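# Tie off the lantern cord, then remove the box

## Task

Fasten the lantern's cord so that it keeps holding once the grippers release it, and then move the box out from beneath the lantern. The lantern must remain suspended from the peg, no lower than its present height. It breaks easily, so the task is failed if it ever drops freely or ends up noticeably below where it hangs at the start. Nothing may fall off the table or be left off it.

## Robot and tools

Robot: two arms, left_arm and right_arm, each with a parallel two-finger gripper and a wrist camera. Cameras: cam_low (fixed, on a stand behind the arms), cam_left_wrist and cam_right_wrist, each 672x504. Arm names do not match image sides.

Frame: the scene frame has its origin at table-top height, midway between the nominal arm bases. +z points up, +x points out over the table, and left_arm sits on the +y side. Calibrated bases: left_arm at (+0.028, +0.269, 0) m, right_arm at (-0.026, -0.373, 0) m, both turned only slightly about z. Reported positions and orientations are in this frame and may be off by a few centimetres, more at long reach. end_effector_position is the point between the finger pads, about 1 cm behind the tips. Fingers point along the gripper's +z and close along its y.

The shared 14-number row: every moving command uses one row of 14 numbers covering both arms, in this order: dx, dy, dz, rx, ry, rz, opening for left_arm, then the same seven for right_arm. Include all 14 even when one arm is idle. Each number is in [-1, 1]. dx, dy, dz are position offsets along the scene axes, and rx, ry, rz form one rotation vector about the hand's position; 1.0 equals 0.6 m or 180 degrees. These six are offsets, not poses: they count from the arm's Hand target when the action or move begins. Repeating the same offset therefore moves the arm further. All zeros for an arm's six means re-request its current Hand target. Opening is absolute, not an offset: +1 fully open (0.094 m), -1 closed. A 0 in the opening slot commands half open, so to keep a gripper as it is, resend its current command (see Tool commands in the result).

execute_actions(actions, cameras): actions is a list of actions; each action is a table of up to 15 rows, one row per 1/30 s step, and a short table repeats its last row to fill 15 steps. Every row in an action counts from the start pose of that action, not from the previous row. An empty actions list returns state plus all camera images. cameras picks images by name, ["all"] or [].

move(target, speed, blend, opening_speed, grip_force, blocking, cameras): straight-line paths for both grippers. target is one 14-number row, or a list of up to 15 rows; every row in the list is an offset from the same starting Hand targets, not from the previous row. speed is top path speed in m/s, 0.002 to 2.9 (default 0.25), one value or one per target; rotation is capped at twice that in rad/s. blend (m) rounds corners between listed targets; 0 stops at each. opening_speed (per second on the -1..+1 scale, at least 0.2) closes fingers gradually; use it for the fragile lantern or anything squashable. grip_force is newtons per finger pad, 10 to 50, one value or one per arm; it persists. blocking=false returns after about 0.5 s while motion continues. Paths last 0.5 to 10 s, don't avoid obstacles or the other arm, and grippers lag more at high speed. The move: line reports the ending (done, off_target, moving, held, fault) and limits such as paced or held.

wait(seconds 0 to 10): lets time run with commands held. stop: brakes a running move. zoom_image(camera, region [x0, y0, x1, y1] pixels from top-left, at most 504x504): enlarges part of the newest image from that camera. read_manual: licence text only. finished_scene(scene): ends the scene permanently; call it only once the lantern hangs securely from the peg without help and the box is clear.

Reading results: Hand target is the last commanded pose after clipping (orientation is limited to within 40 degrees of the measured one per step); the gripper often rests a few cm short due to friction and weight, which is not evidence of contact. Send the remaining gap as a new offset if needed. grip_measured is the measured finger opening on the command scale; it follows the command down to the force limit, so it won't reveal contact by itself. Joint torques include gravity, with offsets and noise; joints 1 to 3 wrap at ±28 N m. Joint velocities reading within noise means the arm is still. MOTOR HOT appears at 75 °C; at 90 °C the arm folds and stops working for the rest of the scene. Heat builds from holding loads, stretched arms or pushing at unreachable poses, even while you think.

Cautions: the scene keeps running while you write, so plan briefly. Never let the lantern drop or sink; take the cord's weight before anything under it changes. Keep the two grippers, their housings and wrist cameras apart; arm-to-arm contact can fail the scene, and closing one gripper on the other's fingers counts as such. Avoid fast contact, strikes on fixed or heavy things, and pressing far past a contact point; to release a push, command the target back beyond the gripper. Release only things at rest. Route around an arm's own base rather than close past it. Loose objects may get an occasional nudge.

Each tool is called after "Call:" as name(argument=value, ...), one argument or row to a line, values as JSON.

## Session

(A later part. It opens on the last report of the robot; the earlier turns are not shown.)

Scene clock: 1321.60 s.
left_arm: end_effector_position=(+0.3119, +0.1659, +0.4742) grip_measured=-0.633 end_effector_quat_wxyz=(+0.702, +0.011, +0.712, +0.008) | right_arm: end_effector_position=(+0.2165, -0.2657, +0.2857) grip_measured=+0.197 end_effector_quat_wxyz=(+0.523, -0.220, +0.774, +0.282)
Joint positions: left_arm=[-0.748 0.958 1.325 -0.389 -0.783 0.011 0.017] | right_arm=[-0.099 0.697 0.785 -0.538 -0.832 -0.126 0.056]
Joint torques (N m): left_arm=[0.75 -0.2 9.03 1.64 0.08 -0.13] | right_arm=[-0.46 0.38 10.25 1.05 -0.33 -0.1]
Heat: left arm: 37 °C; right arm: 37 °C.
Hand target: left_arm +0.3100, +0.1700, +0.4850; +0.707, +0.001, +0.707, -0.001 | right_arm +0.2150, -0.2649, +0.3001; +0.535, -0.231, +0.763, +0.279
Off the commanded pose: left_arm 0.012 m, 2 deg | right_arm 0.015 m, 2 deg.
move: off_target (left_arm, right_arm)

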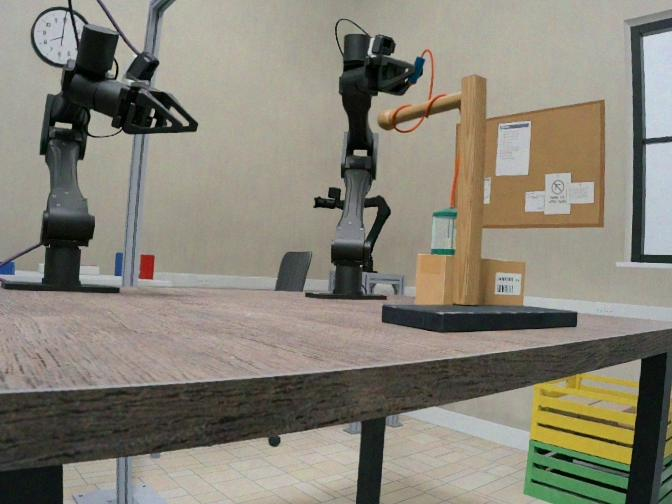

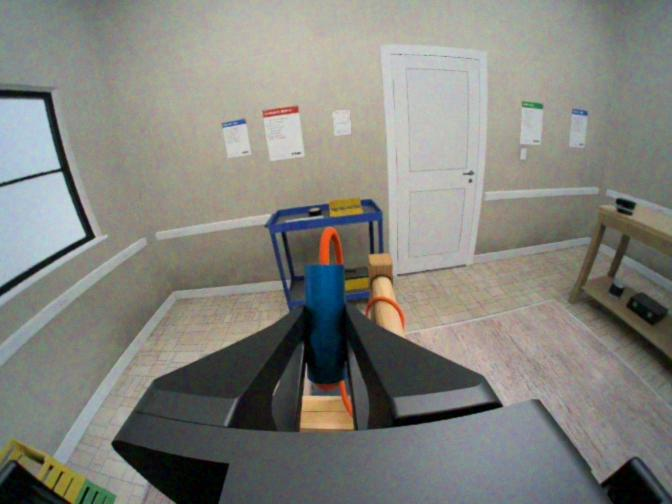

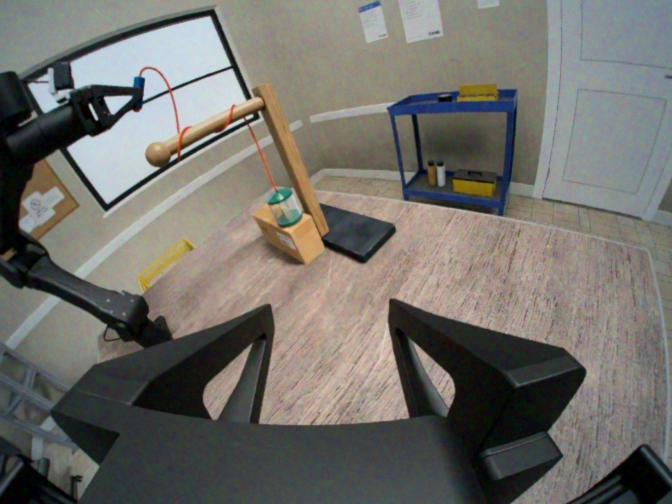

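Call:
zoom_image(
  camera="cam_right_wrist",
  region=[110, 50, 310, 220],
)

Call:
zoom_image(
  camera="cam_low",
  region=[340, 30, 500, 230],
)

Call:
zoom_image(
  camera="cam_left_wrist",
  region=[280, 200, 460, 430],
)

Scaled by 2.520 from the camera's 672x504 image, which has a finer 960x720 frame.

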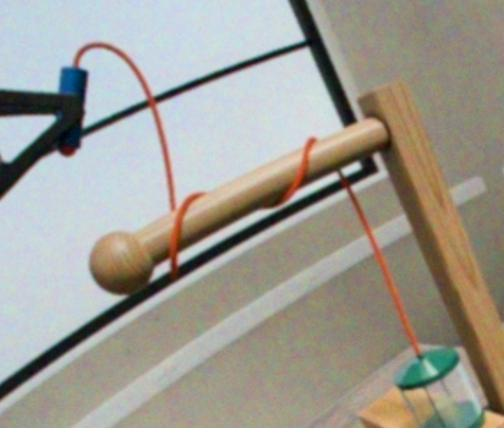

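Scaled by 2.520 from the camera's 672x504 image, which has a finer 960x720 frame.

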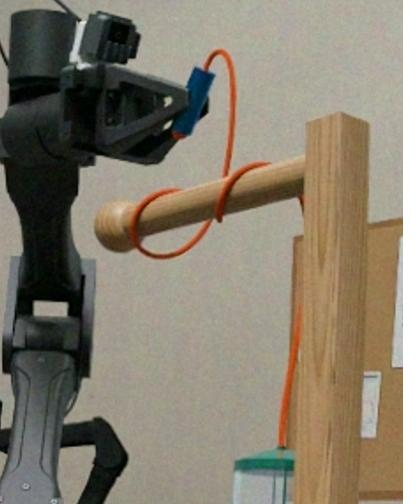

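Scaled by 2.191 from the camera's 672x504 image, which has a finer 960x720 frame.

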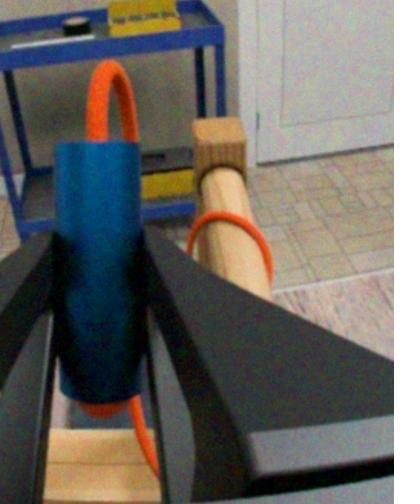

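Call:
move(
  target=[
    [0.0833, 0.1167, -0.025, 0, 0, 0.028, -0.8, 0, 0, 0, 0, 0, 0, 0.2],
    [0.1833, 0.2167, -0.0417, 0, 0, 0.056, -0.8, 0, 0, 0, 0, 0, 0, 0.2],
  ],
  speed=0.15,
  blend=[0.03, 0],
  cameras=["all"],
)

Call:
zoom_image(
  camera="cam_low",
  region=[340, 30, 500, 230],
)

Call:
zoom_image(
  camera="cam_right_wrist",
  region=[110, 50, 310, 220],
)

Scene clock: 1358.10 s.
left_arm: end_effector_position=(+0.4205, +0.2992, +0.4486) grip_measured=-0.633 end_effector_quat_wxyz=(+0.692, -0.058, +0.716, +0.067) | right_arm: end_effector_position=(+0.2165, -0.2657, +0.2857) grip_measured=+0.197 end_effector_quat_wxyz=(+0.523, -0.220, +0.774, +0.282)
Joint positions: left_arm=[0.027 1.149 1.305 -0.188 -0.19 0.009 0.017] | right_arm=[-0.099 0.697 0.785 -0.538 -0.832 -0.126 0.056]
Joint torques (N m): left_arm=[0.51 -2.22 8.61 2.08 0.12 -0.09] | right_arm=[-0.46 0.38 10.24 1.04 -0.32 -0.11]
Heat: left arm: 39 °C; right arm: 37 °C.
Hand target: left_arm +0.4200, +0.2999, +0.4601; +0.705, -0.061, +0.704, +0.061 | right_arm +0.2150, -0.2649, +0.3001; +0.535, -0.231, +0.763, +0.279
Off the commanded pose: left_arm 0.011 m, 2 deg | right_arm 0.015 m, 2 deg.
move: off_target (left_arm, right_arm)

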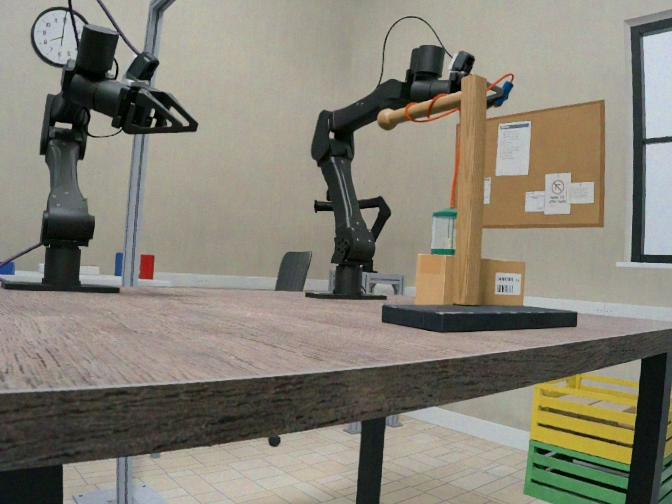

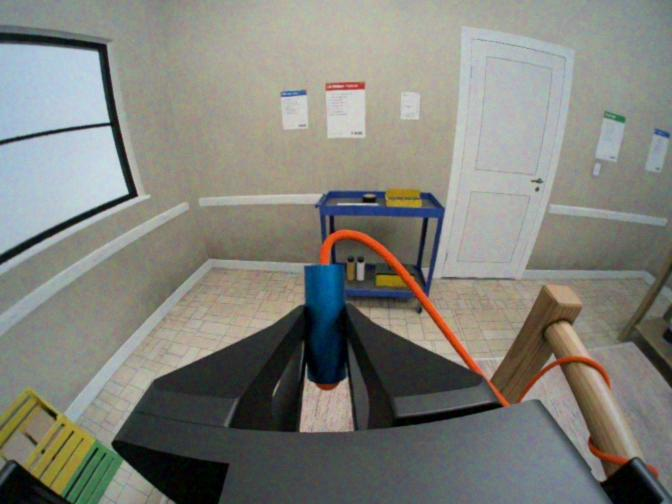

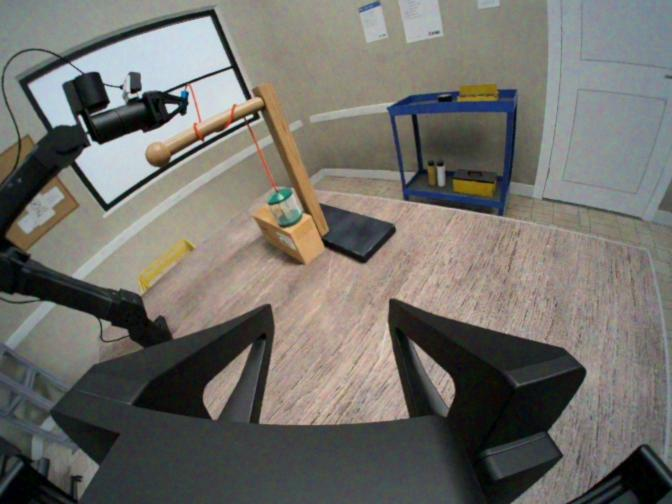

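Scaled by 2.520 from the camera's 672x504 image, which has a finer 960x720 frame.

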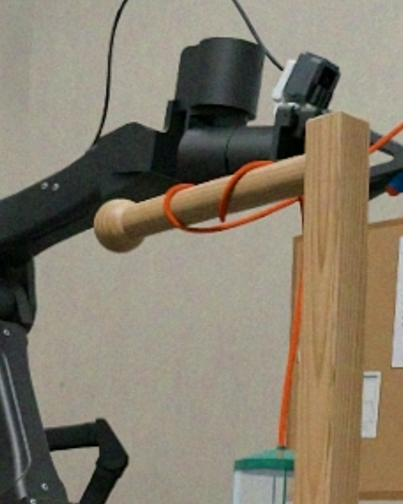

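Scaled by 2.520 from the camera's 672x504 image, which has a finer 960x720 frame.

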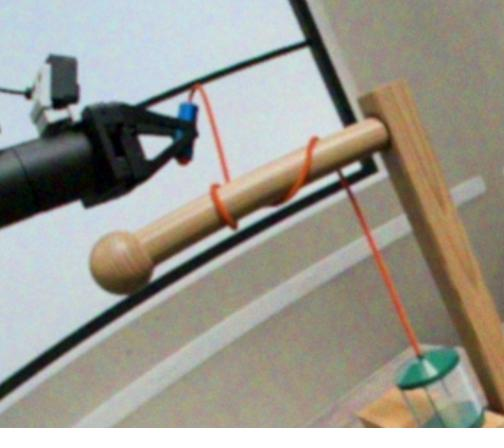

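Call:
move(
  target=[0.0333, 0.0667, 0.0, 0, 0, 0.03, -0.8, 0, 0, 0, 0, 0, 0, 0.2],
  speed=0.08,
  cameras=["all"],
)

Call:
zoom_image(
  camera="cam_low",
  region=[340, 30, 540, 230],
)

Call:
zoom_image(
  camera="cam_right_wrist",
  region=[110, 50, 310, 220],
)

Scene clock: 1372.10 s.
left_arm: end_effector_position=(+0.4388, +0.3383, +0.4415) grip_measured=-0.633 end_effector_quat_wxyz=(+0.684, -0.090, +0.717, +0.098) | right_arm: end_effector_position=(+0.2165, -0.2657, +0.2857) grip_measured=+0.197 end_effector_quat_wxyz=(+0.523, -0.220, +0.774, +0.282)
Joint positions: left_arm=[0.125 1.225 1.332 -0.152 -0.182 0.009 0.017] | right_arm=[-0.099 0.697 0.785 -0.538 -0.832 -0.126 0.056]
Joint torques (N m): left_arm=[0.58 -2.29 10.44 2.12 0.06 -0.11] | right_arm=[-0.44 0.38 10.24 1.04 -0.33 -0.11]
Heat: left arm: 41 °C; right arm: 37 °C.
Hand target: left_arm +0.4400, +0.3401, +0.4600; +0.701, -0.094, +0.701, +0.095 | right_arm +0.2150, -0.2649, +0.3001; +0.535, -0.231, +0.763, +0.279
Off the commanded pose: left_arm 0.019 m, 3 deg | right_arm 0.015 m, 2 deg.
move: off_target (left_arm, right_arm)

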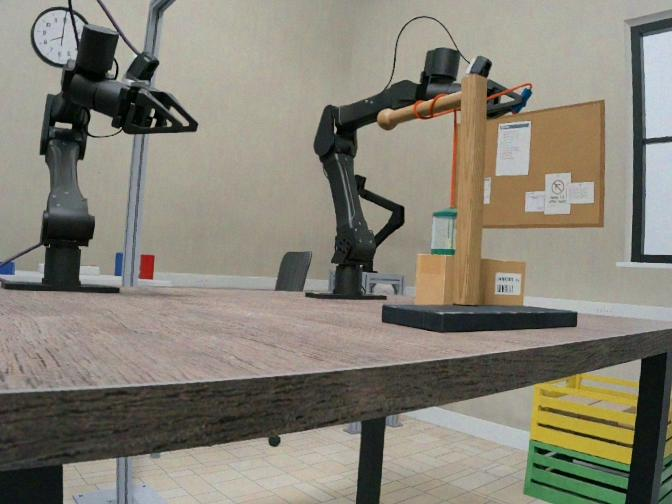

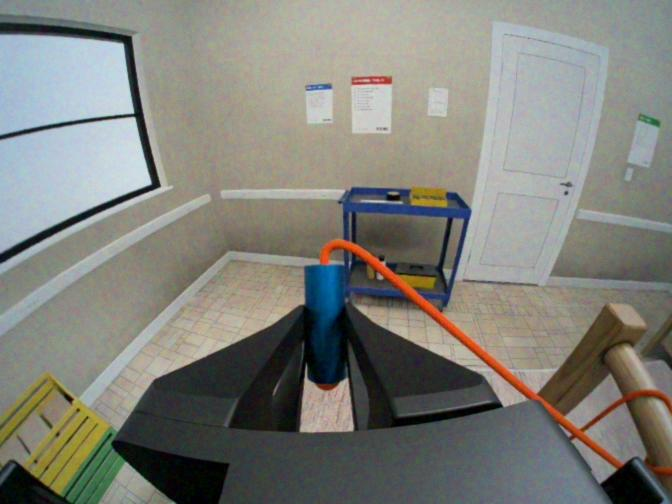

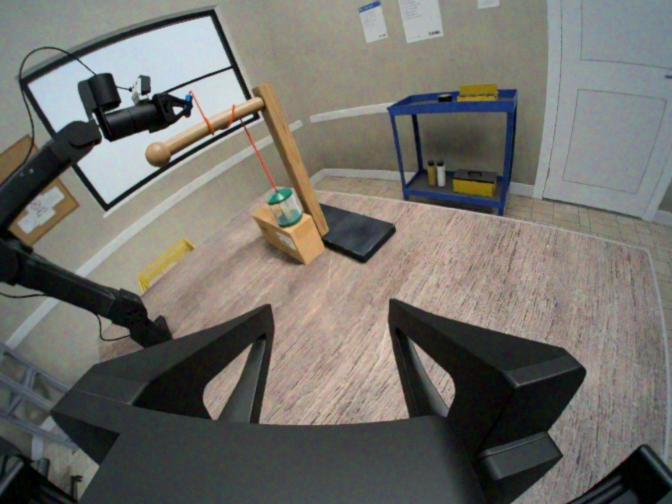

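Scaled by 2.520 from the camera's 672x504 image, which has a finer 960x720 frame.

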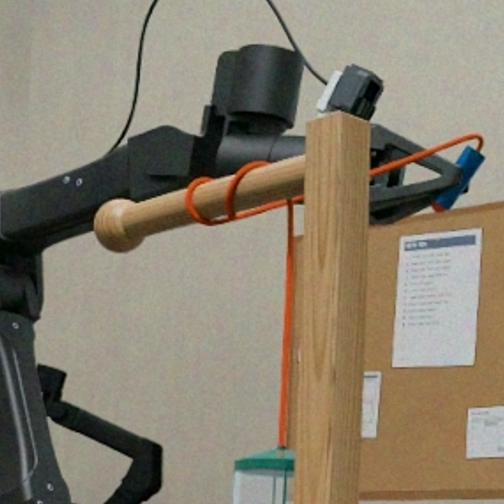

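Scaled by 2.520 from the camera's 672x504 image, which has a finer 960x720 frame.

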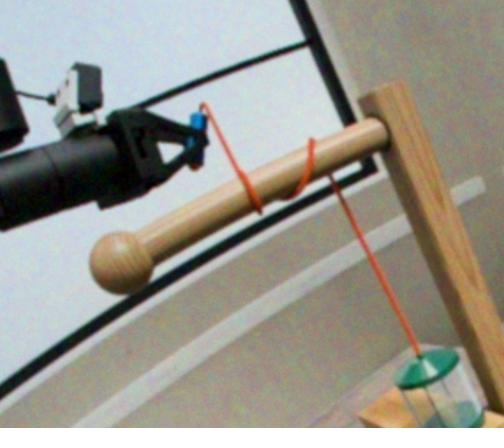

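Call:
move(
  target=[
    [-0.1, -0.1333, 0.0167, 0, 0, -0.05, -0.8, 0, 0, 0, 0, 0, 0, 0.2],
    [-0.175, -0.2833, 0.0417, 0, 0, -0.083, -0.8, 0, 0, 0, 0, 0, 0, 0.2],
  ],
  speed=0.15,
  blend=[0.03, 0],
  cameras=["cam_low", "cam_right_wrist", "cam_left_wrist"],
)

Call:
zoom_image(
  camera="cam_low",
  region=[340, 30, 540, 230],
)

Call:
zoom_image(
  camera="cam_right_wrist",
  region=[110, 50, 310, 220],
)

Scene clock: 1393.40 s.
left_arm: end_effector_position=(+0.3401, +0.1654, +0.4714) grip_measured=-0.633 end_effector_quat_wxyz=(+0.699, +0.011, +0.715, +0.008) | right_arm: end_effector_position=(+0.2165, -0.2657, +0.2857) grip_measured=+0.197 end_effector_quat_wxyz=(+0.523, -0.220, +0.774, +0.282)
Joint positions: left_arm=[-0.629 1.024 1.342 -0.347 -0.663 0.008 0.017] | right_arm=[-0.099 0.697 0.785 -0.538 -0.832 -0.126 0.056]
Joint torques (N m): left_arm=[-0.61 -1.2 9.37 1.72 -0.2 -0.09] | right_arm=[-0.46 0.39 10.24 1.04 -0.33 -0.1]
Heat: left arm: 41 °C; right arm: 37 °C.
Hand target: left_arm +0.3349, +0.1701, +0.4851; +0.707, -0.002, +0.707, +0.003 | right_arm +0.2150, -0.2649, +0.3001; +0.535, -0.231, +0.763, +0.279
Off the commanded pose: left_arm 0.015 m, 2 deg | right_arm 0.015 m, 2 deg.
move: off_target (left_arm, right_arm)

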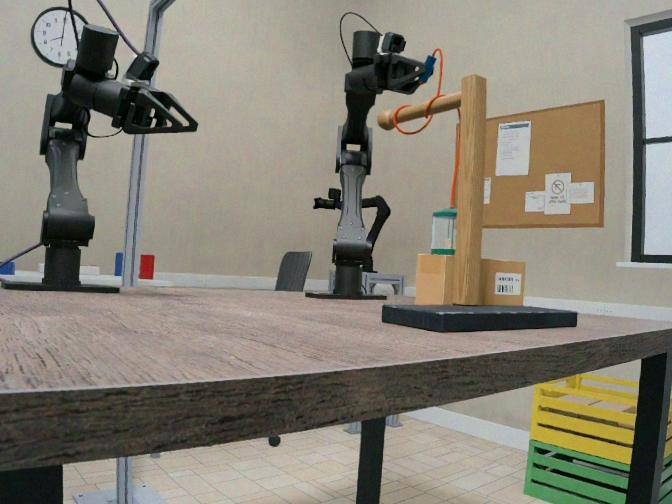

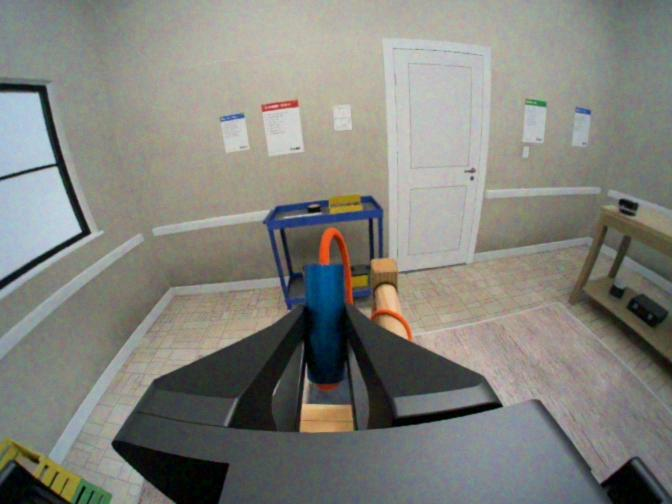

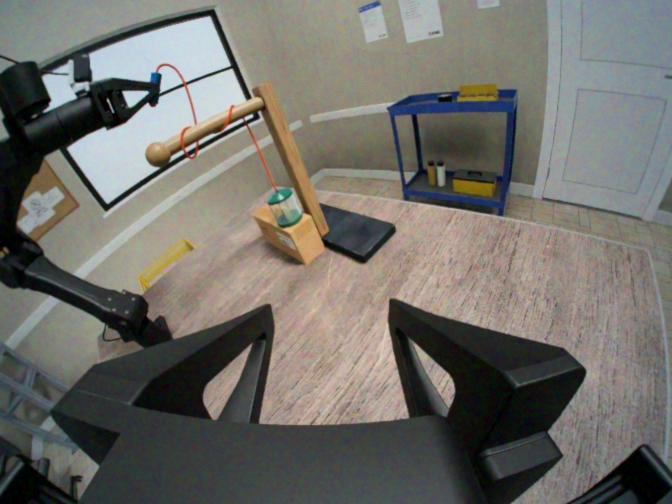

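Scaled by 2.520 from the camera's 672x504 image, which has a finer 960x720 frame.

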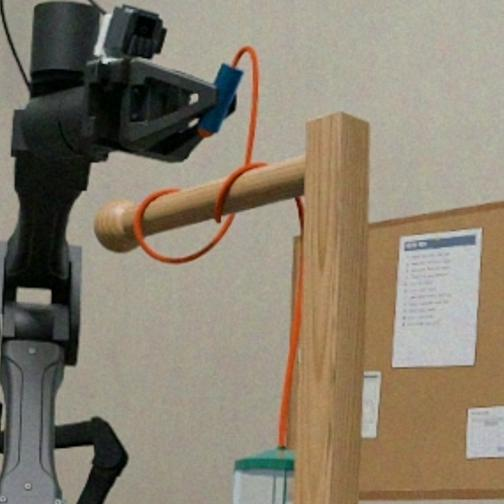

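Scaled by 2.520 from the camera's 672x504 image, which has a finer 960x720 frame.

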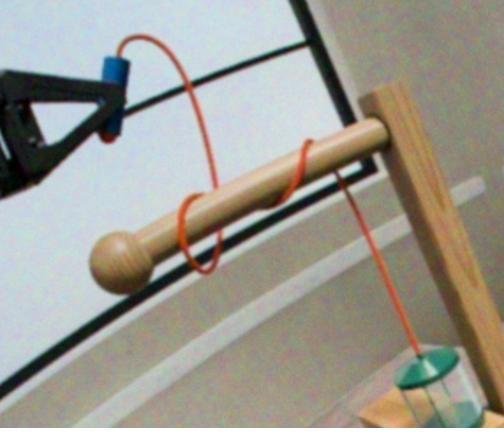

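Call:
move(
  target=[
    [-0.042, 0.12, -0.03, 0, 0, 0.06, -0.8, 0, 0, 0, 0, 0, 0, 0.2],
    [-0.042, 0.24, -0.0417, 0, 0, 0.083, -0.8, 0, 0, 0, 0, 0, 0, 0.2],
  ],
  speed=0.15,
  blend=[0.03, 0],
  cameras=["cam_low", "cam_right_wrist", "cam_left_wrist"],
)

Call:
zoom_image(
  camera="cam_low",
  region=[340, 30, 540, 230],
)

Call:
zoom_image(
  camera="cam_right_wrist",
  region=[110, 50, 310, 220],
)

Scene clock: 1526.83 s.
left_arm: end_effector_position=(+0.3120, +0.3132, +0.4614) grip_measured=-0.633 end_effector_quat_wxyz=(+0.700, -0.092, +0.702, +0.098) | right_arm: end_effector_position=(+0.2165, -0.2657, +0.2857) grip_measured=+0.197 end_effector_quat_wxyz=(+0.523, -0.220, +0.774, +0.282)
Joint positions: left_arm=[-0.004 0.812 1.217 -0.407 -0.313 0.008 0.017] | right_arm=[-0.099 0.697 0.785 -0.538 -0.832 -0.126 0.056]
Joint torques (N m): left_arm=[0.73 -0.05 5.72 1.87 0.06 -0.08] | right_arm=[-0.46 0.39 10.25 1.05 -0.33 -0.1]
Heat: left arm: 43 °C; right arm: 38 °C.
Hand target: left_arm +0.3097, +0.3141, +0.4602; +0.701, -0.094, +0.700, +0.095 | right_arm +0.2150, -0.2649, +0.3001; +0.535, -0.231, +0.763, +0.279
Off the commanded pose: left_arm 0.003 m, 1 deg | right_arm 0.015 m, 2 deg.
move: off_target (right_arm)

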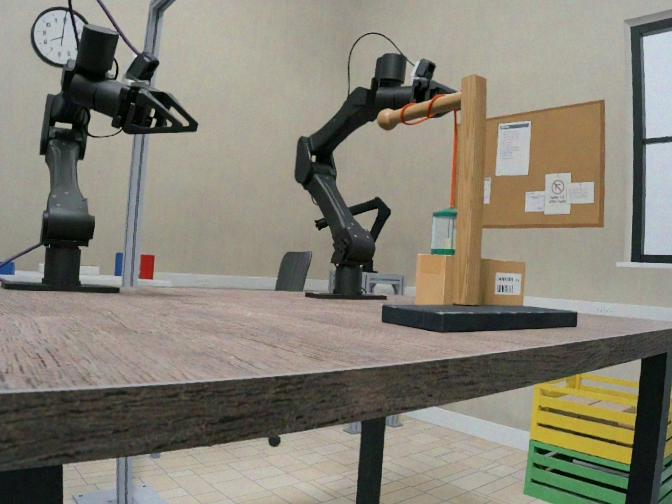

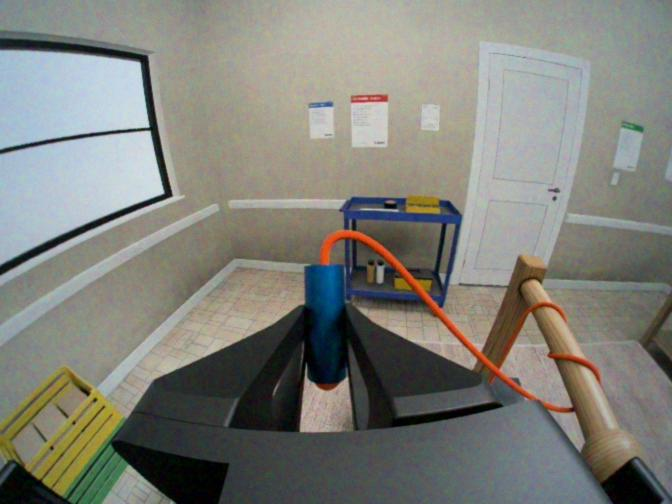

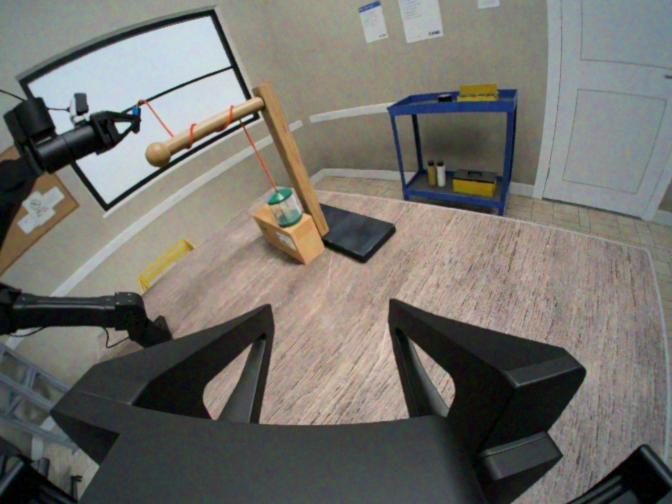

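Scaled by 2.520 from the camera's 672x504 image, which has a finer 960x720 frame.

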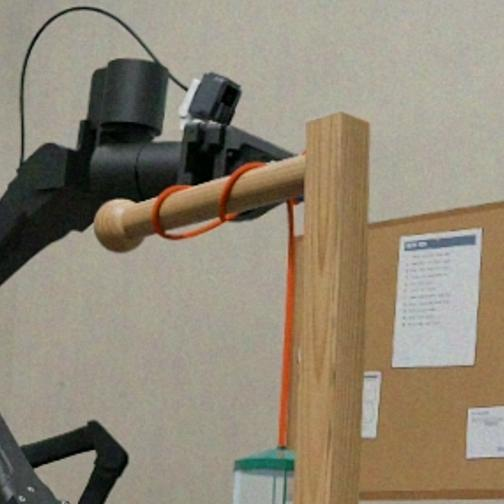

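Scaled by 2.520 from the camera's 672x504 image, which has a finer 960x720 frame.

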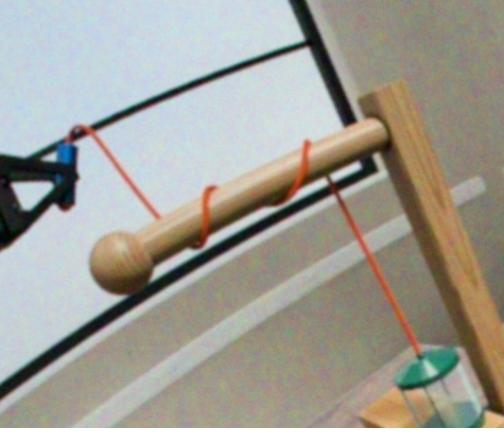

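Call:
move(
  target=[
    [-0.0078, -0.1068, 0.0663, 0, 0.03, -0.04, -0.8, 0, 0, 0, 0, 0, 0, 0.2],
    [-0.0078, -0.2568, 0.1163, -0.0087, 0.0663, -0.083, -0.8, 0, 0, 0, 0, 0, 0, 0.2],
    [-0.0078, -0.4235, 0.1163, -0.0087, 0.0663, -0.1, -0.8, 0, 0, 0, 0, 0, 0, 0.2],
  ],
  speed=0.18,
  blend=[0.03, 0.02, 0],
  cameras=["cam_low", "cam_right_wrist", "cam_left_wrist"],
)

Call:
zoom_image(
  camera="cam_low",
  region=[340, 10, 540, 210],
)

Call:
zoom_image(
  camera="cam_right_wrist",
  region=[80, 20, 310, 220],
)

Scene clock: 1559.23 s.
left_arm: end_effector_position=(+0.3046, +0.0590, +0.5288) grip_measured=-0.633 end_effector_quat_wxyz=(+0.628, +0.025, +0.777, -0.025) | right_arm: end_effector_position=(+0.2165, -0.2657, +0.2857) grip_measured=+0.197 end_effector_quat_wxyz=(+0.523, -0.220, +0.774, +0.282)
Joint positions: left_arm=[-1.065 1.566 2.317 -1.147 -0.996 -0.345 0.017] | right_arm=[-0.099 0.697 0.785 -0.538 -0.832 -0.126 0.056]
Joint torques (N m): left_arm=[-0.53 -2.33 6.54 1.43 -0.41 -0.15] | right_arm=[-0.46 0.38 10.25 1.05 -0.33 -0.1]
Heat: left arm: 43 °C; right arm: 38 °C.
Hand target: left_arm +0.3050, +0.0600, +0.5299; +0.629, +0.017, +0.777, -0.016 | right_arm +0.2150, -0.2649, +0.3001; +0.535, -0.231, +0.763, +0.279
Off the commanded pose: left_arm 0.002 m, 1 deg | right_arm 0.015 m, 2 deg.
move: off_target (right_arm)

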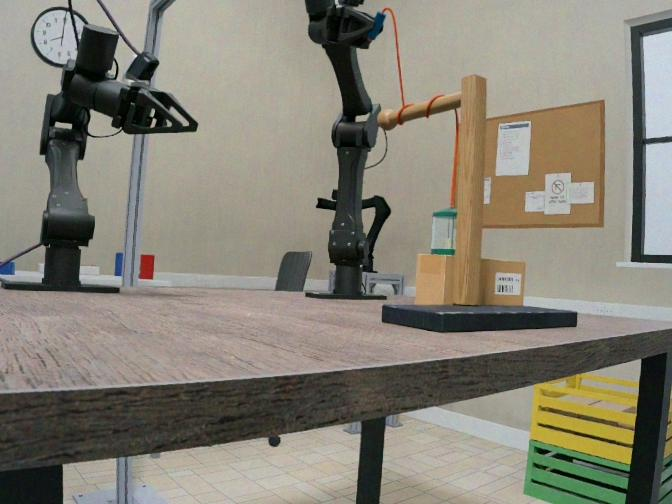

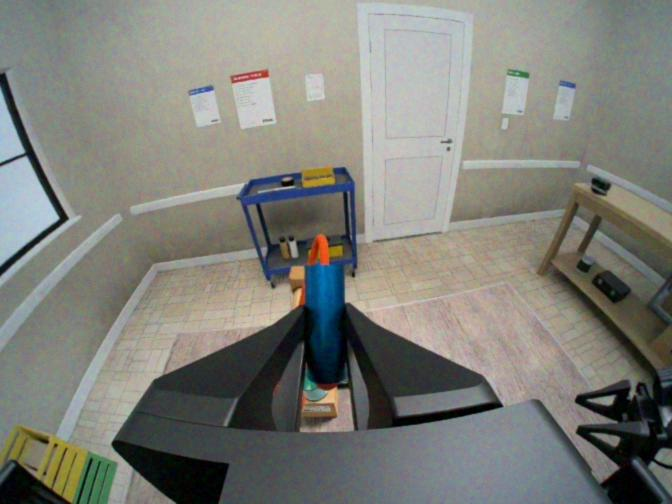

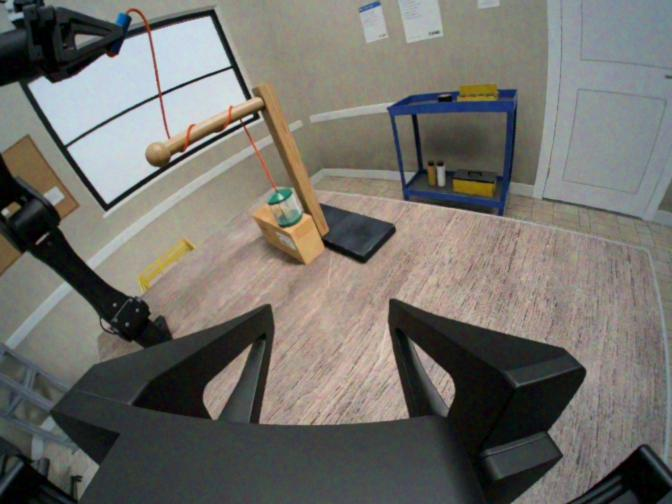

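Scaled by 2.520 from the camera's 672x504 image, which has a finer 960x720 frame.

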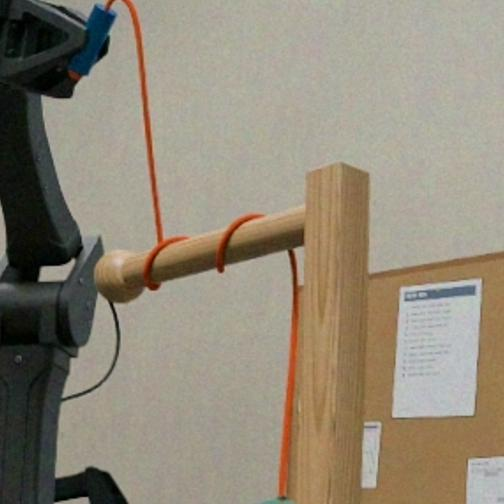

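Scaled by 2.191 from the camera's 672x504 image, which has a finer 960x720 frame.

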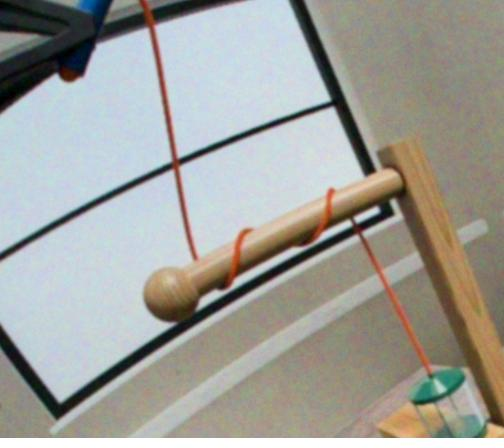

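Call:
move(
  target=[
    [0.0083, -0.1333, -0.0667, 0, -0.02, -0.02, -0.8, 0, 0, 0, 0, 0, 0, 0.2],
    [0.05, -0.2333, -0.1833, 0, -0.06, -0.04, -0.8, 0, 0, 0, 0, 0, 0, 0.2],
  ],
  speed=0.18,
  blend=[0.03, 0],
  cameras=["cam_low", "cam_right_wrist", "cam_left_wrist"],
)

Call:
zoom_image(
  camera="cam_low",
  region=[300, 10, 500, 210],
)

Call:
zoom_image(
  camera="cam_right_wrist",
  region=[80, 20, 310, 220],
)

Scene clock: 1574.87 s.
left_arm: end_effector_position=(+0.3318, -0.0769, +0.4249) grip_measured=-0.633 end_effector_quat_wxyz=(+0.698, +0.061, +0.712, -0.055) | right_arm: end_effector_position=(+0.2165, -0.2657, +0.2857) grip_measured=+0.197 end_effector_quat_wxyz=(+0.523, -0.220, +0.774, +0.282)
Joint positions: left_arm=[-1.156 1.581 1.536 0.004 -1.03 -0.028 0.017] | right_arm=[-0.099 0.697 0.785 -0.538 -0.832 -0.126 0.056]
Joint torques (N m): left_arm=[0.64 -5.33 6.6 1.7 0.11 0.09] | right_arm=[-0.46 0.39 10.25 1.04 -0.33 -0.1]
Heat: left arm: 41 °C; right arm: 38 °C.
Hand target: left_arm +0.3351, -0.0799, +0.4199; +0.697, +0.067, +0.711, -0.054 | right_arm +0.2150, -0.2649, +0.3001; +0.535, -0.231, +0.763, +0.279
Off the commanded pose: left_arm 0.007 m, 1 deg | right_arm 0.015 m, 2 deg.
move: off_target (right_arm)

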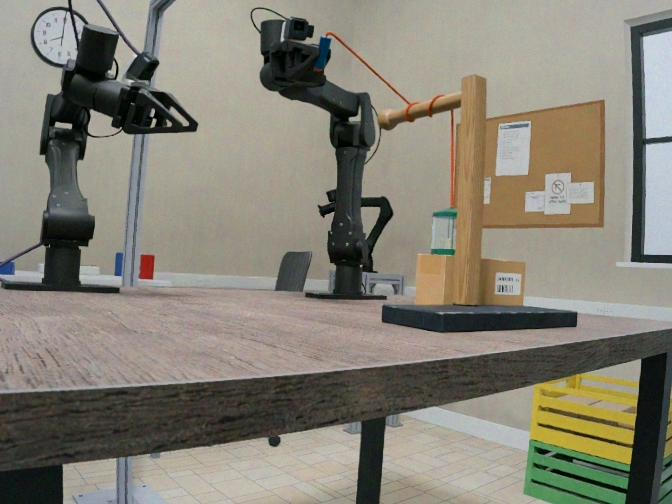

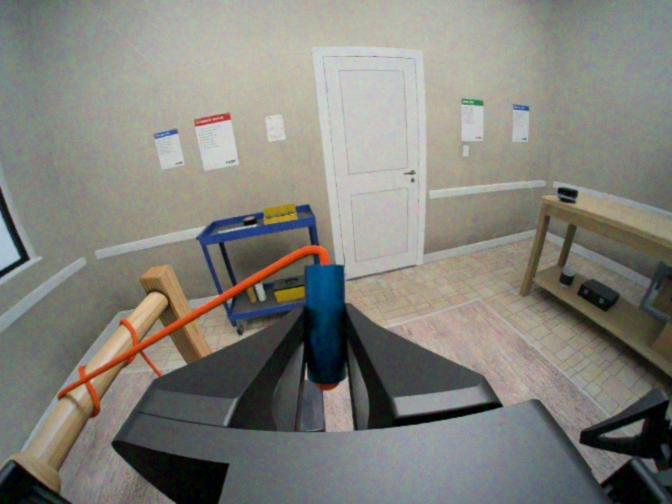

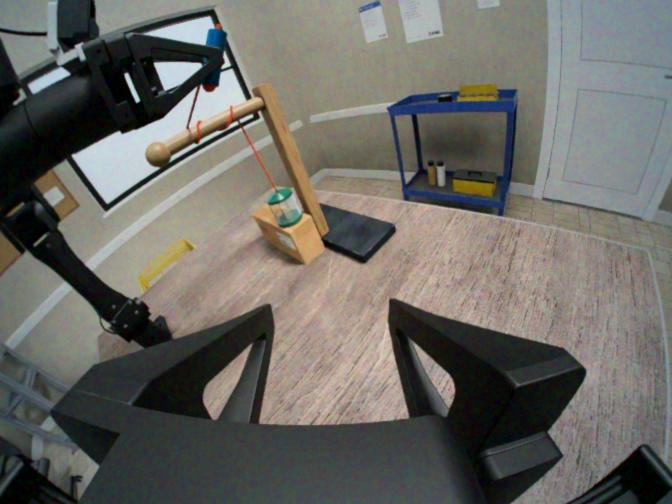

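Scaled by 2.520 from the camera's 672x504 image, which has a finer 960x720 frame.

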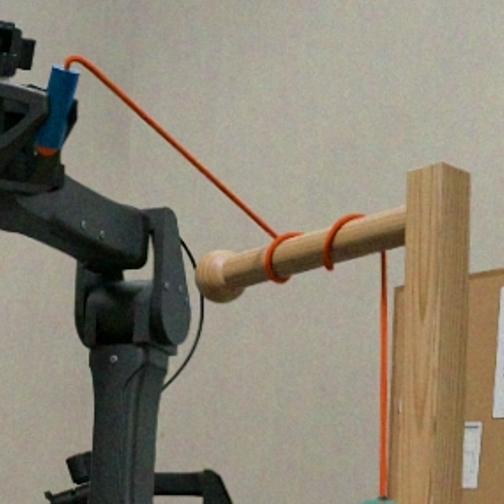

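Scaled by 2.191 from the camera's 672x504 image, which has a finer 960x720 frame.

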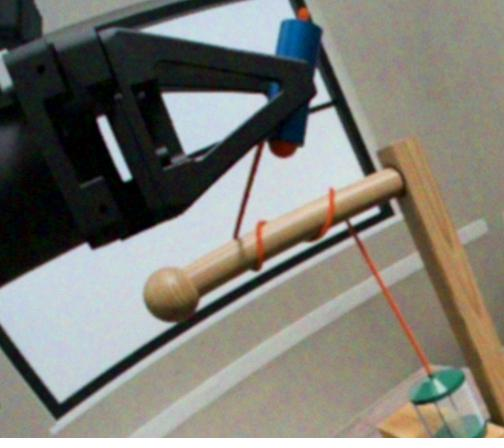

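Call:
move(
  target=[
    [0.0582, 0.0165, -0.1333, 0, 0, -0.02, -0.8, 0, 0, 0, 0, 0, 0, 0.2],
    [0.0167, 0.0667, -0.2833, 0, 0, -0.02, -0.8, 0, 0, 0, 0, 0, 0, 0.2],
    [-0.05, 0.2, -0.375, 0, 0, -0.01, -0.8, 0, 0, 0, 0, 0, 0, 0.2],
    [-0.075, 0.35, -0.3917, 0, 0, 0.03, -0.8, 0, 0, 0, 0, 0, 0, 0.2],
  ],
  speed=0.18,
  blend=[0.02, 0.03, 0.03, 0],
  cameras=["cam_low", "cam_right_wrist", "cam_left_wrist"],
)

Call:
zoom_image(
  camera="cam_low",
  region=[300, 60, 500, 260],
)

Call:
zoom_image(
  camera="cam_right_wrist",
  region=[110, 60, 340, 260],
)

Scene clock: 1606.70 s.
left_arm: end_effector_position=(+0.2903, +0.1237, +0.1843) grip_measured=-0.633 end_effector_quat_wxyz=(+0.698, +0.040, +0.714, -0.029) | right_arm: end_effector_position=(+0.2165, -0.2657, +0.2857) grip_measured=+0.197 end_effector_quat_wxyz=(+0.523, -0.220, +0.774, +0.282)
Joint positions: left_arm=[-0.963 1.011 0.129 0.843 -0.904 -0.015 0.017] | right_arm=[-0.099 0.697 0.785 -0.538 -0.832 -0.126 0.056]
Joint torques (N m): left_arm=[0.59 -2.13 6.16 1.52 -0.12 0.07] | right_arm=[-0.46 0.39 10.24 1.04 -0.33 -0.11]
Heat: left arm: 41 °C; right arm: 38 °C.
Hand target: left_arm +0.2901, +0.1300, +0.1849; +0.699, +0.034, +0.714, -0.021 | right_arm +0.2150, -0.2649, +0.3001; +0.535, -0.231, +0.763, +0.279
Off the commanded pose: left_arm 0.006 m, 1 deg | right_arm 0.015 m, 2 deg.
move: off_target (right_arm)

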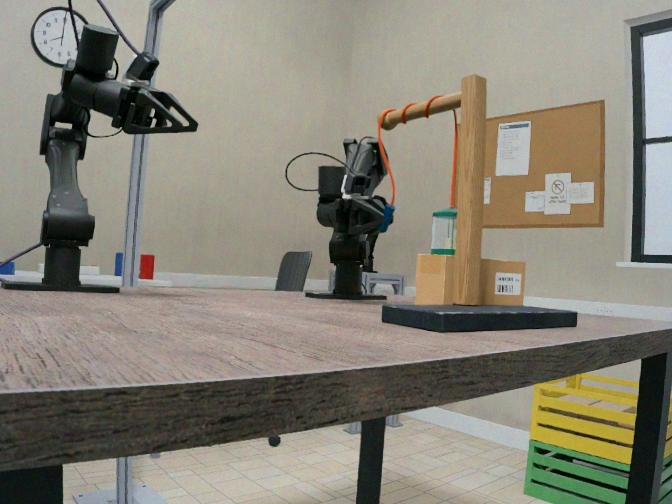

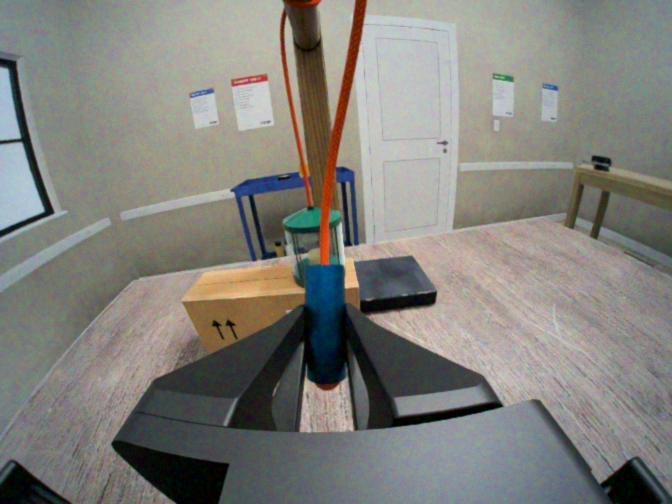

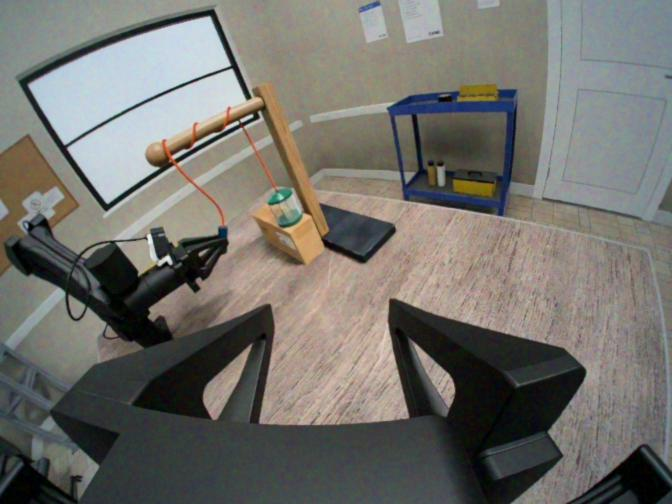

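Scaled by 2.520 from the camera's 672x504 image, which has a finer 960x720 frame.

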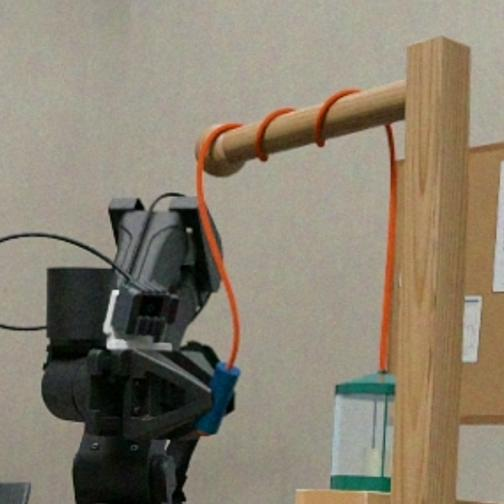

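Scaled by 2.191 from the camera's 672x504 image, which has a finer 960x720 frame.

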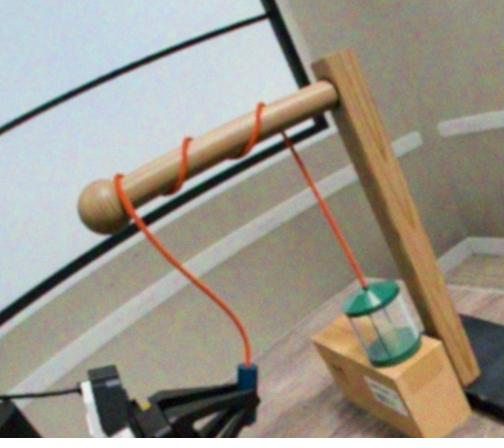

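Call:
move(
  target=[
    [0.0665, -0.15, 0.0583, 0, 0, -0.03, -0.8, 0, 0, 0, 0, 0, 0, 0.2],
    [0.1167, -0.2667, 0.1917, 0, 0, -0.05, -0.8, 0, 0, 0, 0, 0, 0, 0.2],
    [0.2333, -0.3167, 0.2917, 0, 0, -0.05, -0.8, 0, 0, 0, 0, 0, 0, 0.2],
  ],
  speed=0.18,
  blend=[0.03, 0.03, 0],
  cameras=["cam_low", "cam_right_wrist", "cam_left_wrist"],
)

Call:
zoom_image(
  camera="cam_low",
  region=[300, 60, 500, 260],
)

Call:
zoom_image(
  camera="cam_right_wrist",
  region=[110, 60, 340, 260],
)

Scene clock: 1626.53 s.
left_arm: end_effector_position=(+0.4247, -0.0551, +0.3569) grip_measured=-0.633 end_effector_quat_wxyz=(+0.695, +0.089, +0.710, -0.074) | right_arm: end_effector_position=(+0.2165, -0.2657, +0.2857) grip_measured=+0.197 end_effector_quat_wxyz=(+0.523, -0.220, +0.774, +0.282)
Joint positions: left_arm=[-0.871 1.636 1.322 0.283 -0.679 -0.002 0.017] | right_arm=[-0.099 0.697 0.785 -0.538 -0.832 -0.126 0.056]
Joint torques (N m): left_arm=[0.38 -5 10.77 1.7 0.12 0.02] | right_arm=[-0.44 0.39 10.24 1.05 -0.33 -0.11]
Heat: left arm: 41 °C; right arm: 38 °C.
Hand target: left_arm +0.4300, -0.0600, +0.3600; +0.695, +0.090, +0.709, -0.076 | right_arm +0.2150, -0.2649, +0.3001; +0.535, -0.231, +0.763, +0.279
Off the commanded pose: left_arm 0.008 m, 0 deg | right_arm 0.015 m, 2 deg.
move: off_target (right_arm)

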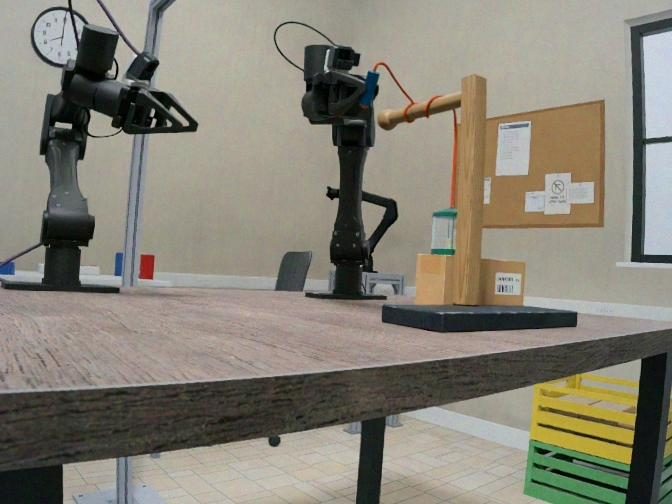

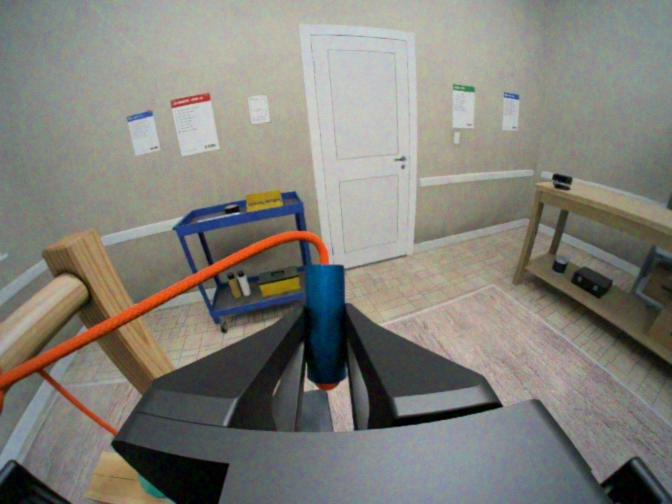

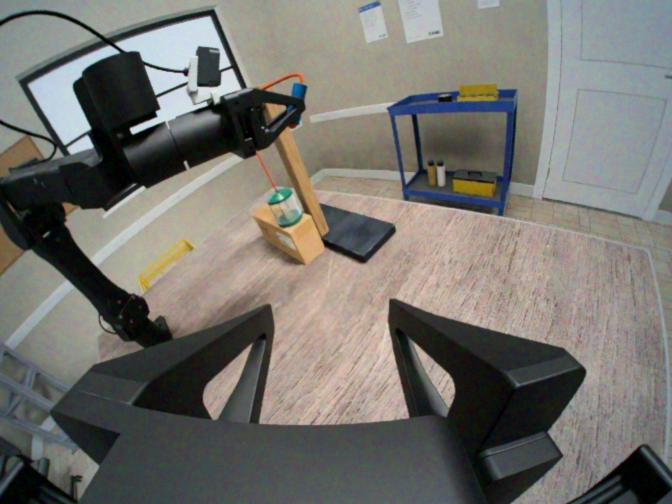

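Scaled by 2.520 from the camera's 672x504 image, which has a finer 960x720 frame.

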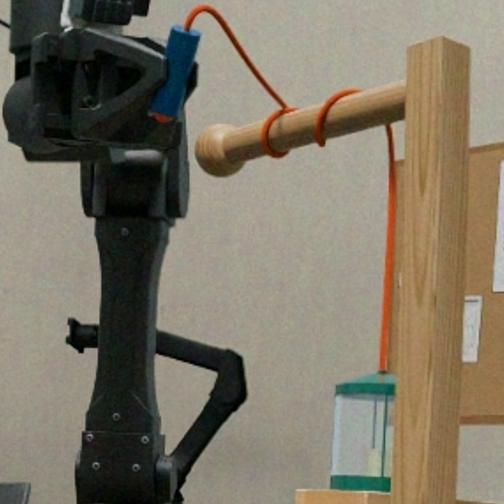

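Scaled by 2.191 from the camera's 672x504 image, which has a finer 960x720 frame.

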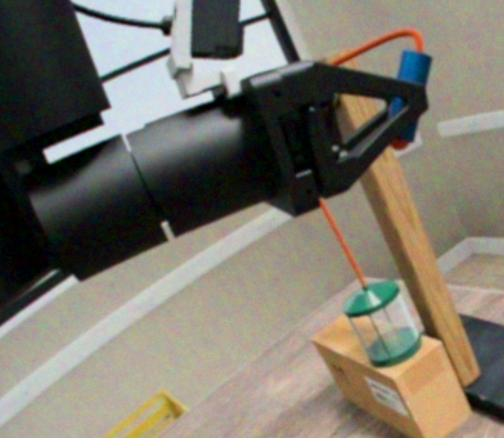

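Call:
zoom_image(
  camera="cam_low",
  region=[370, 80, 470, 140],
)

Scaled by 5.040 from the camera's 672x504 image, which has a finer 960x720 frame.

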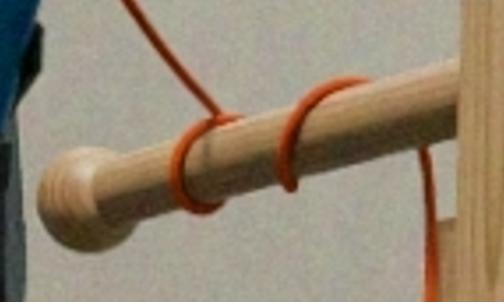

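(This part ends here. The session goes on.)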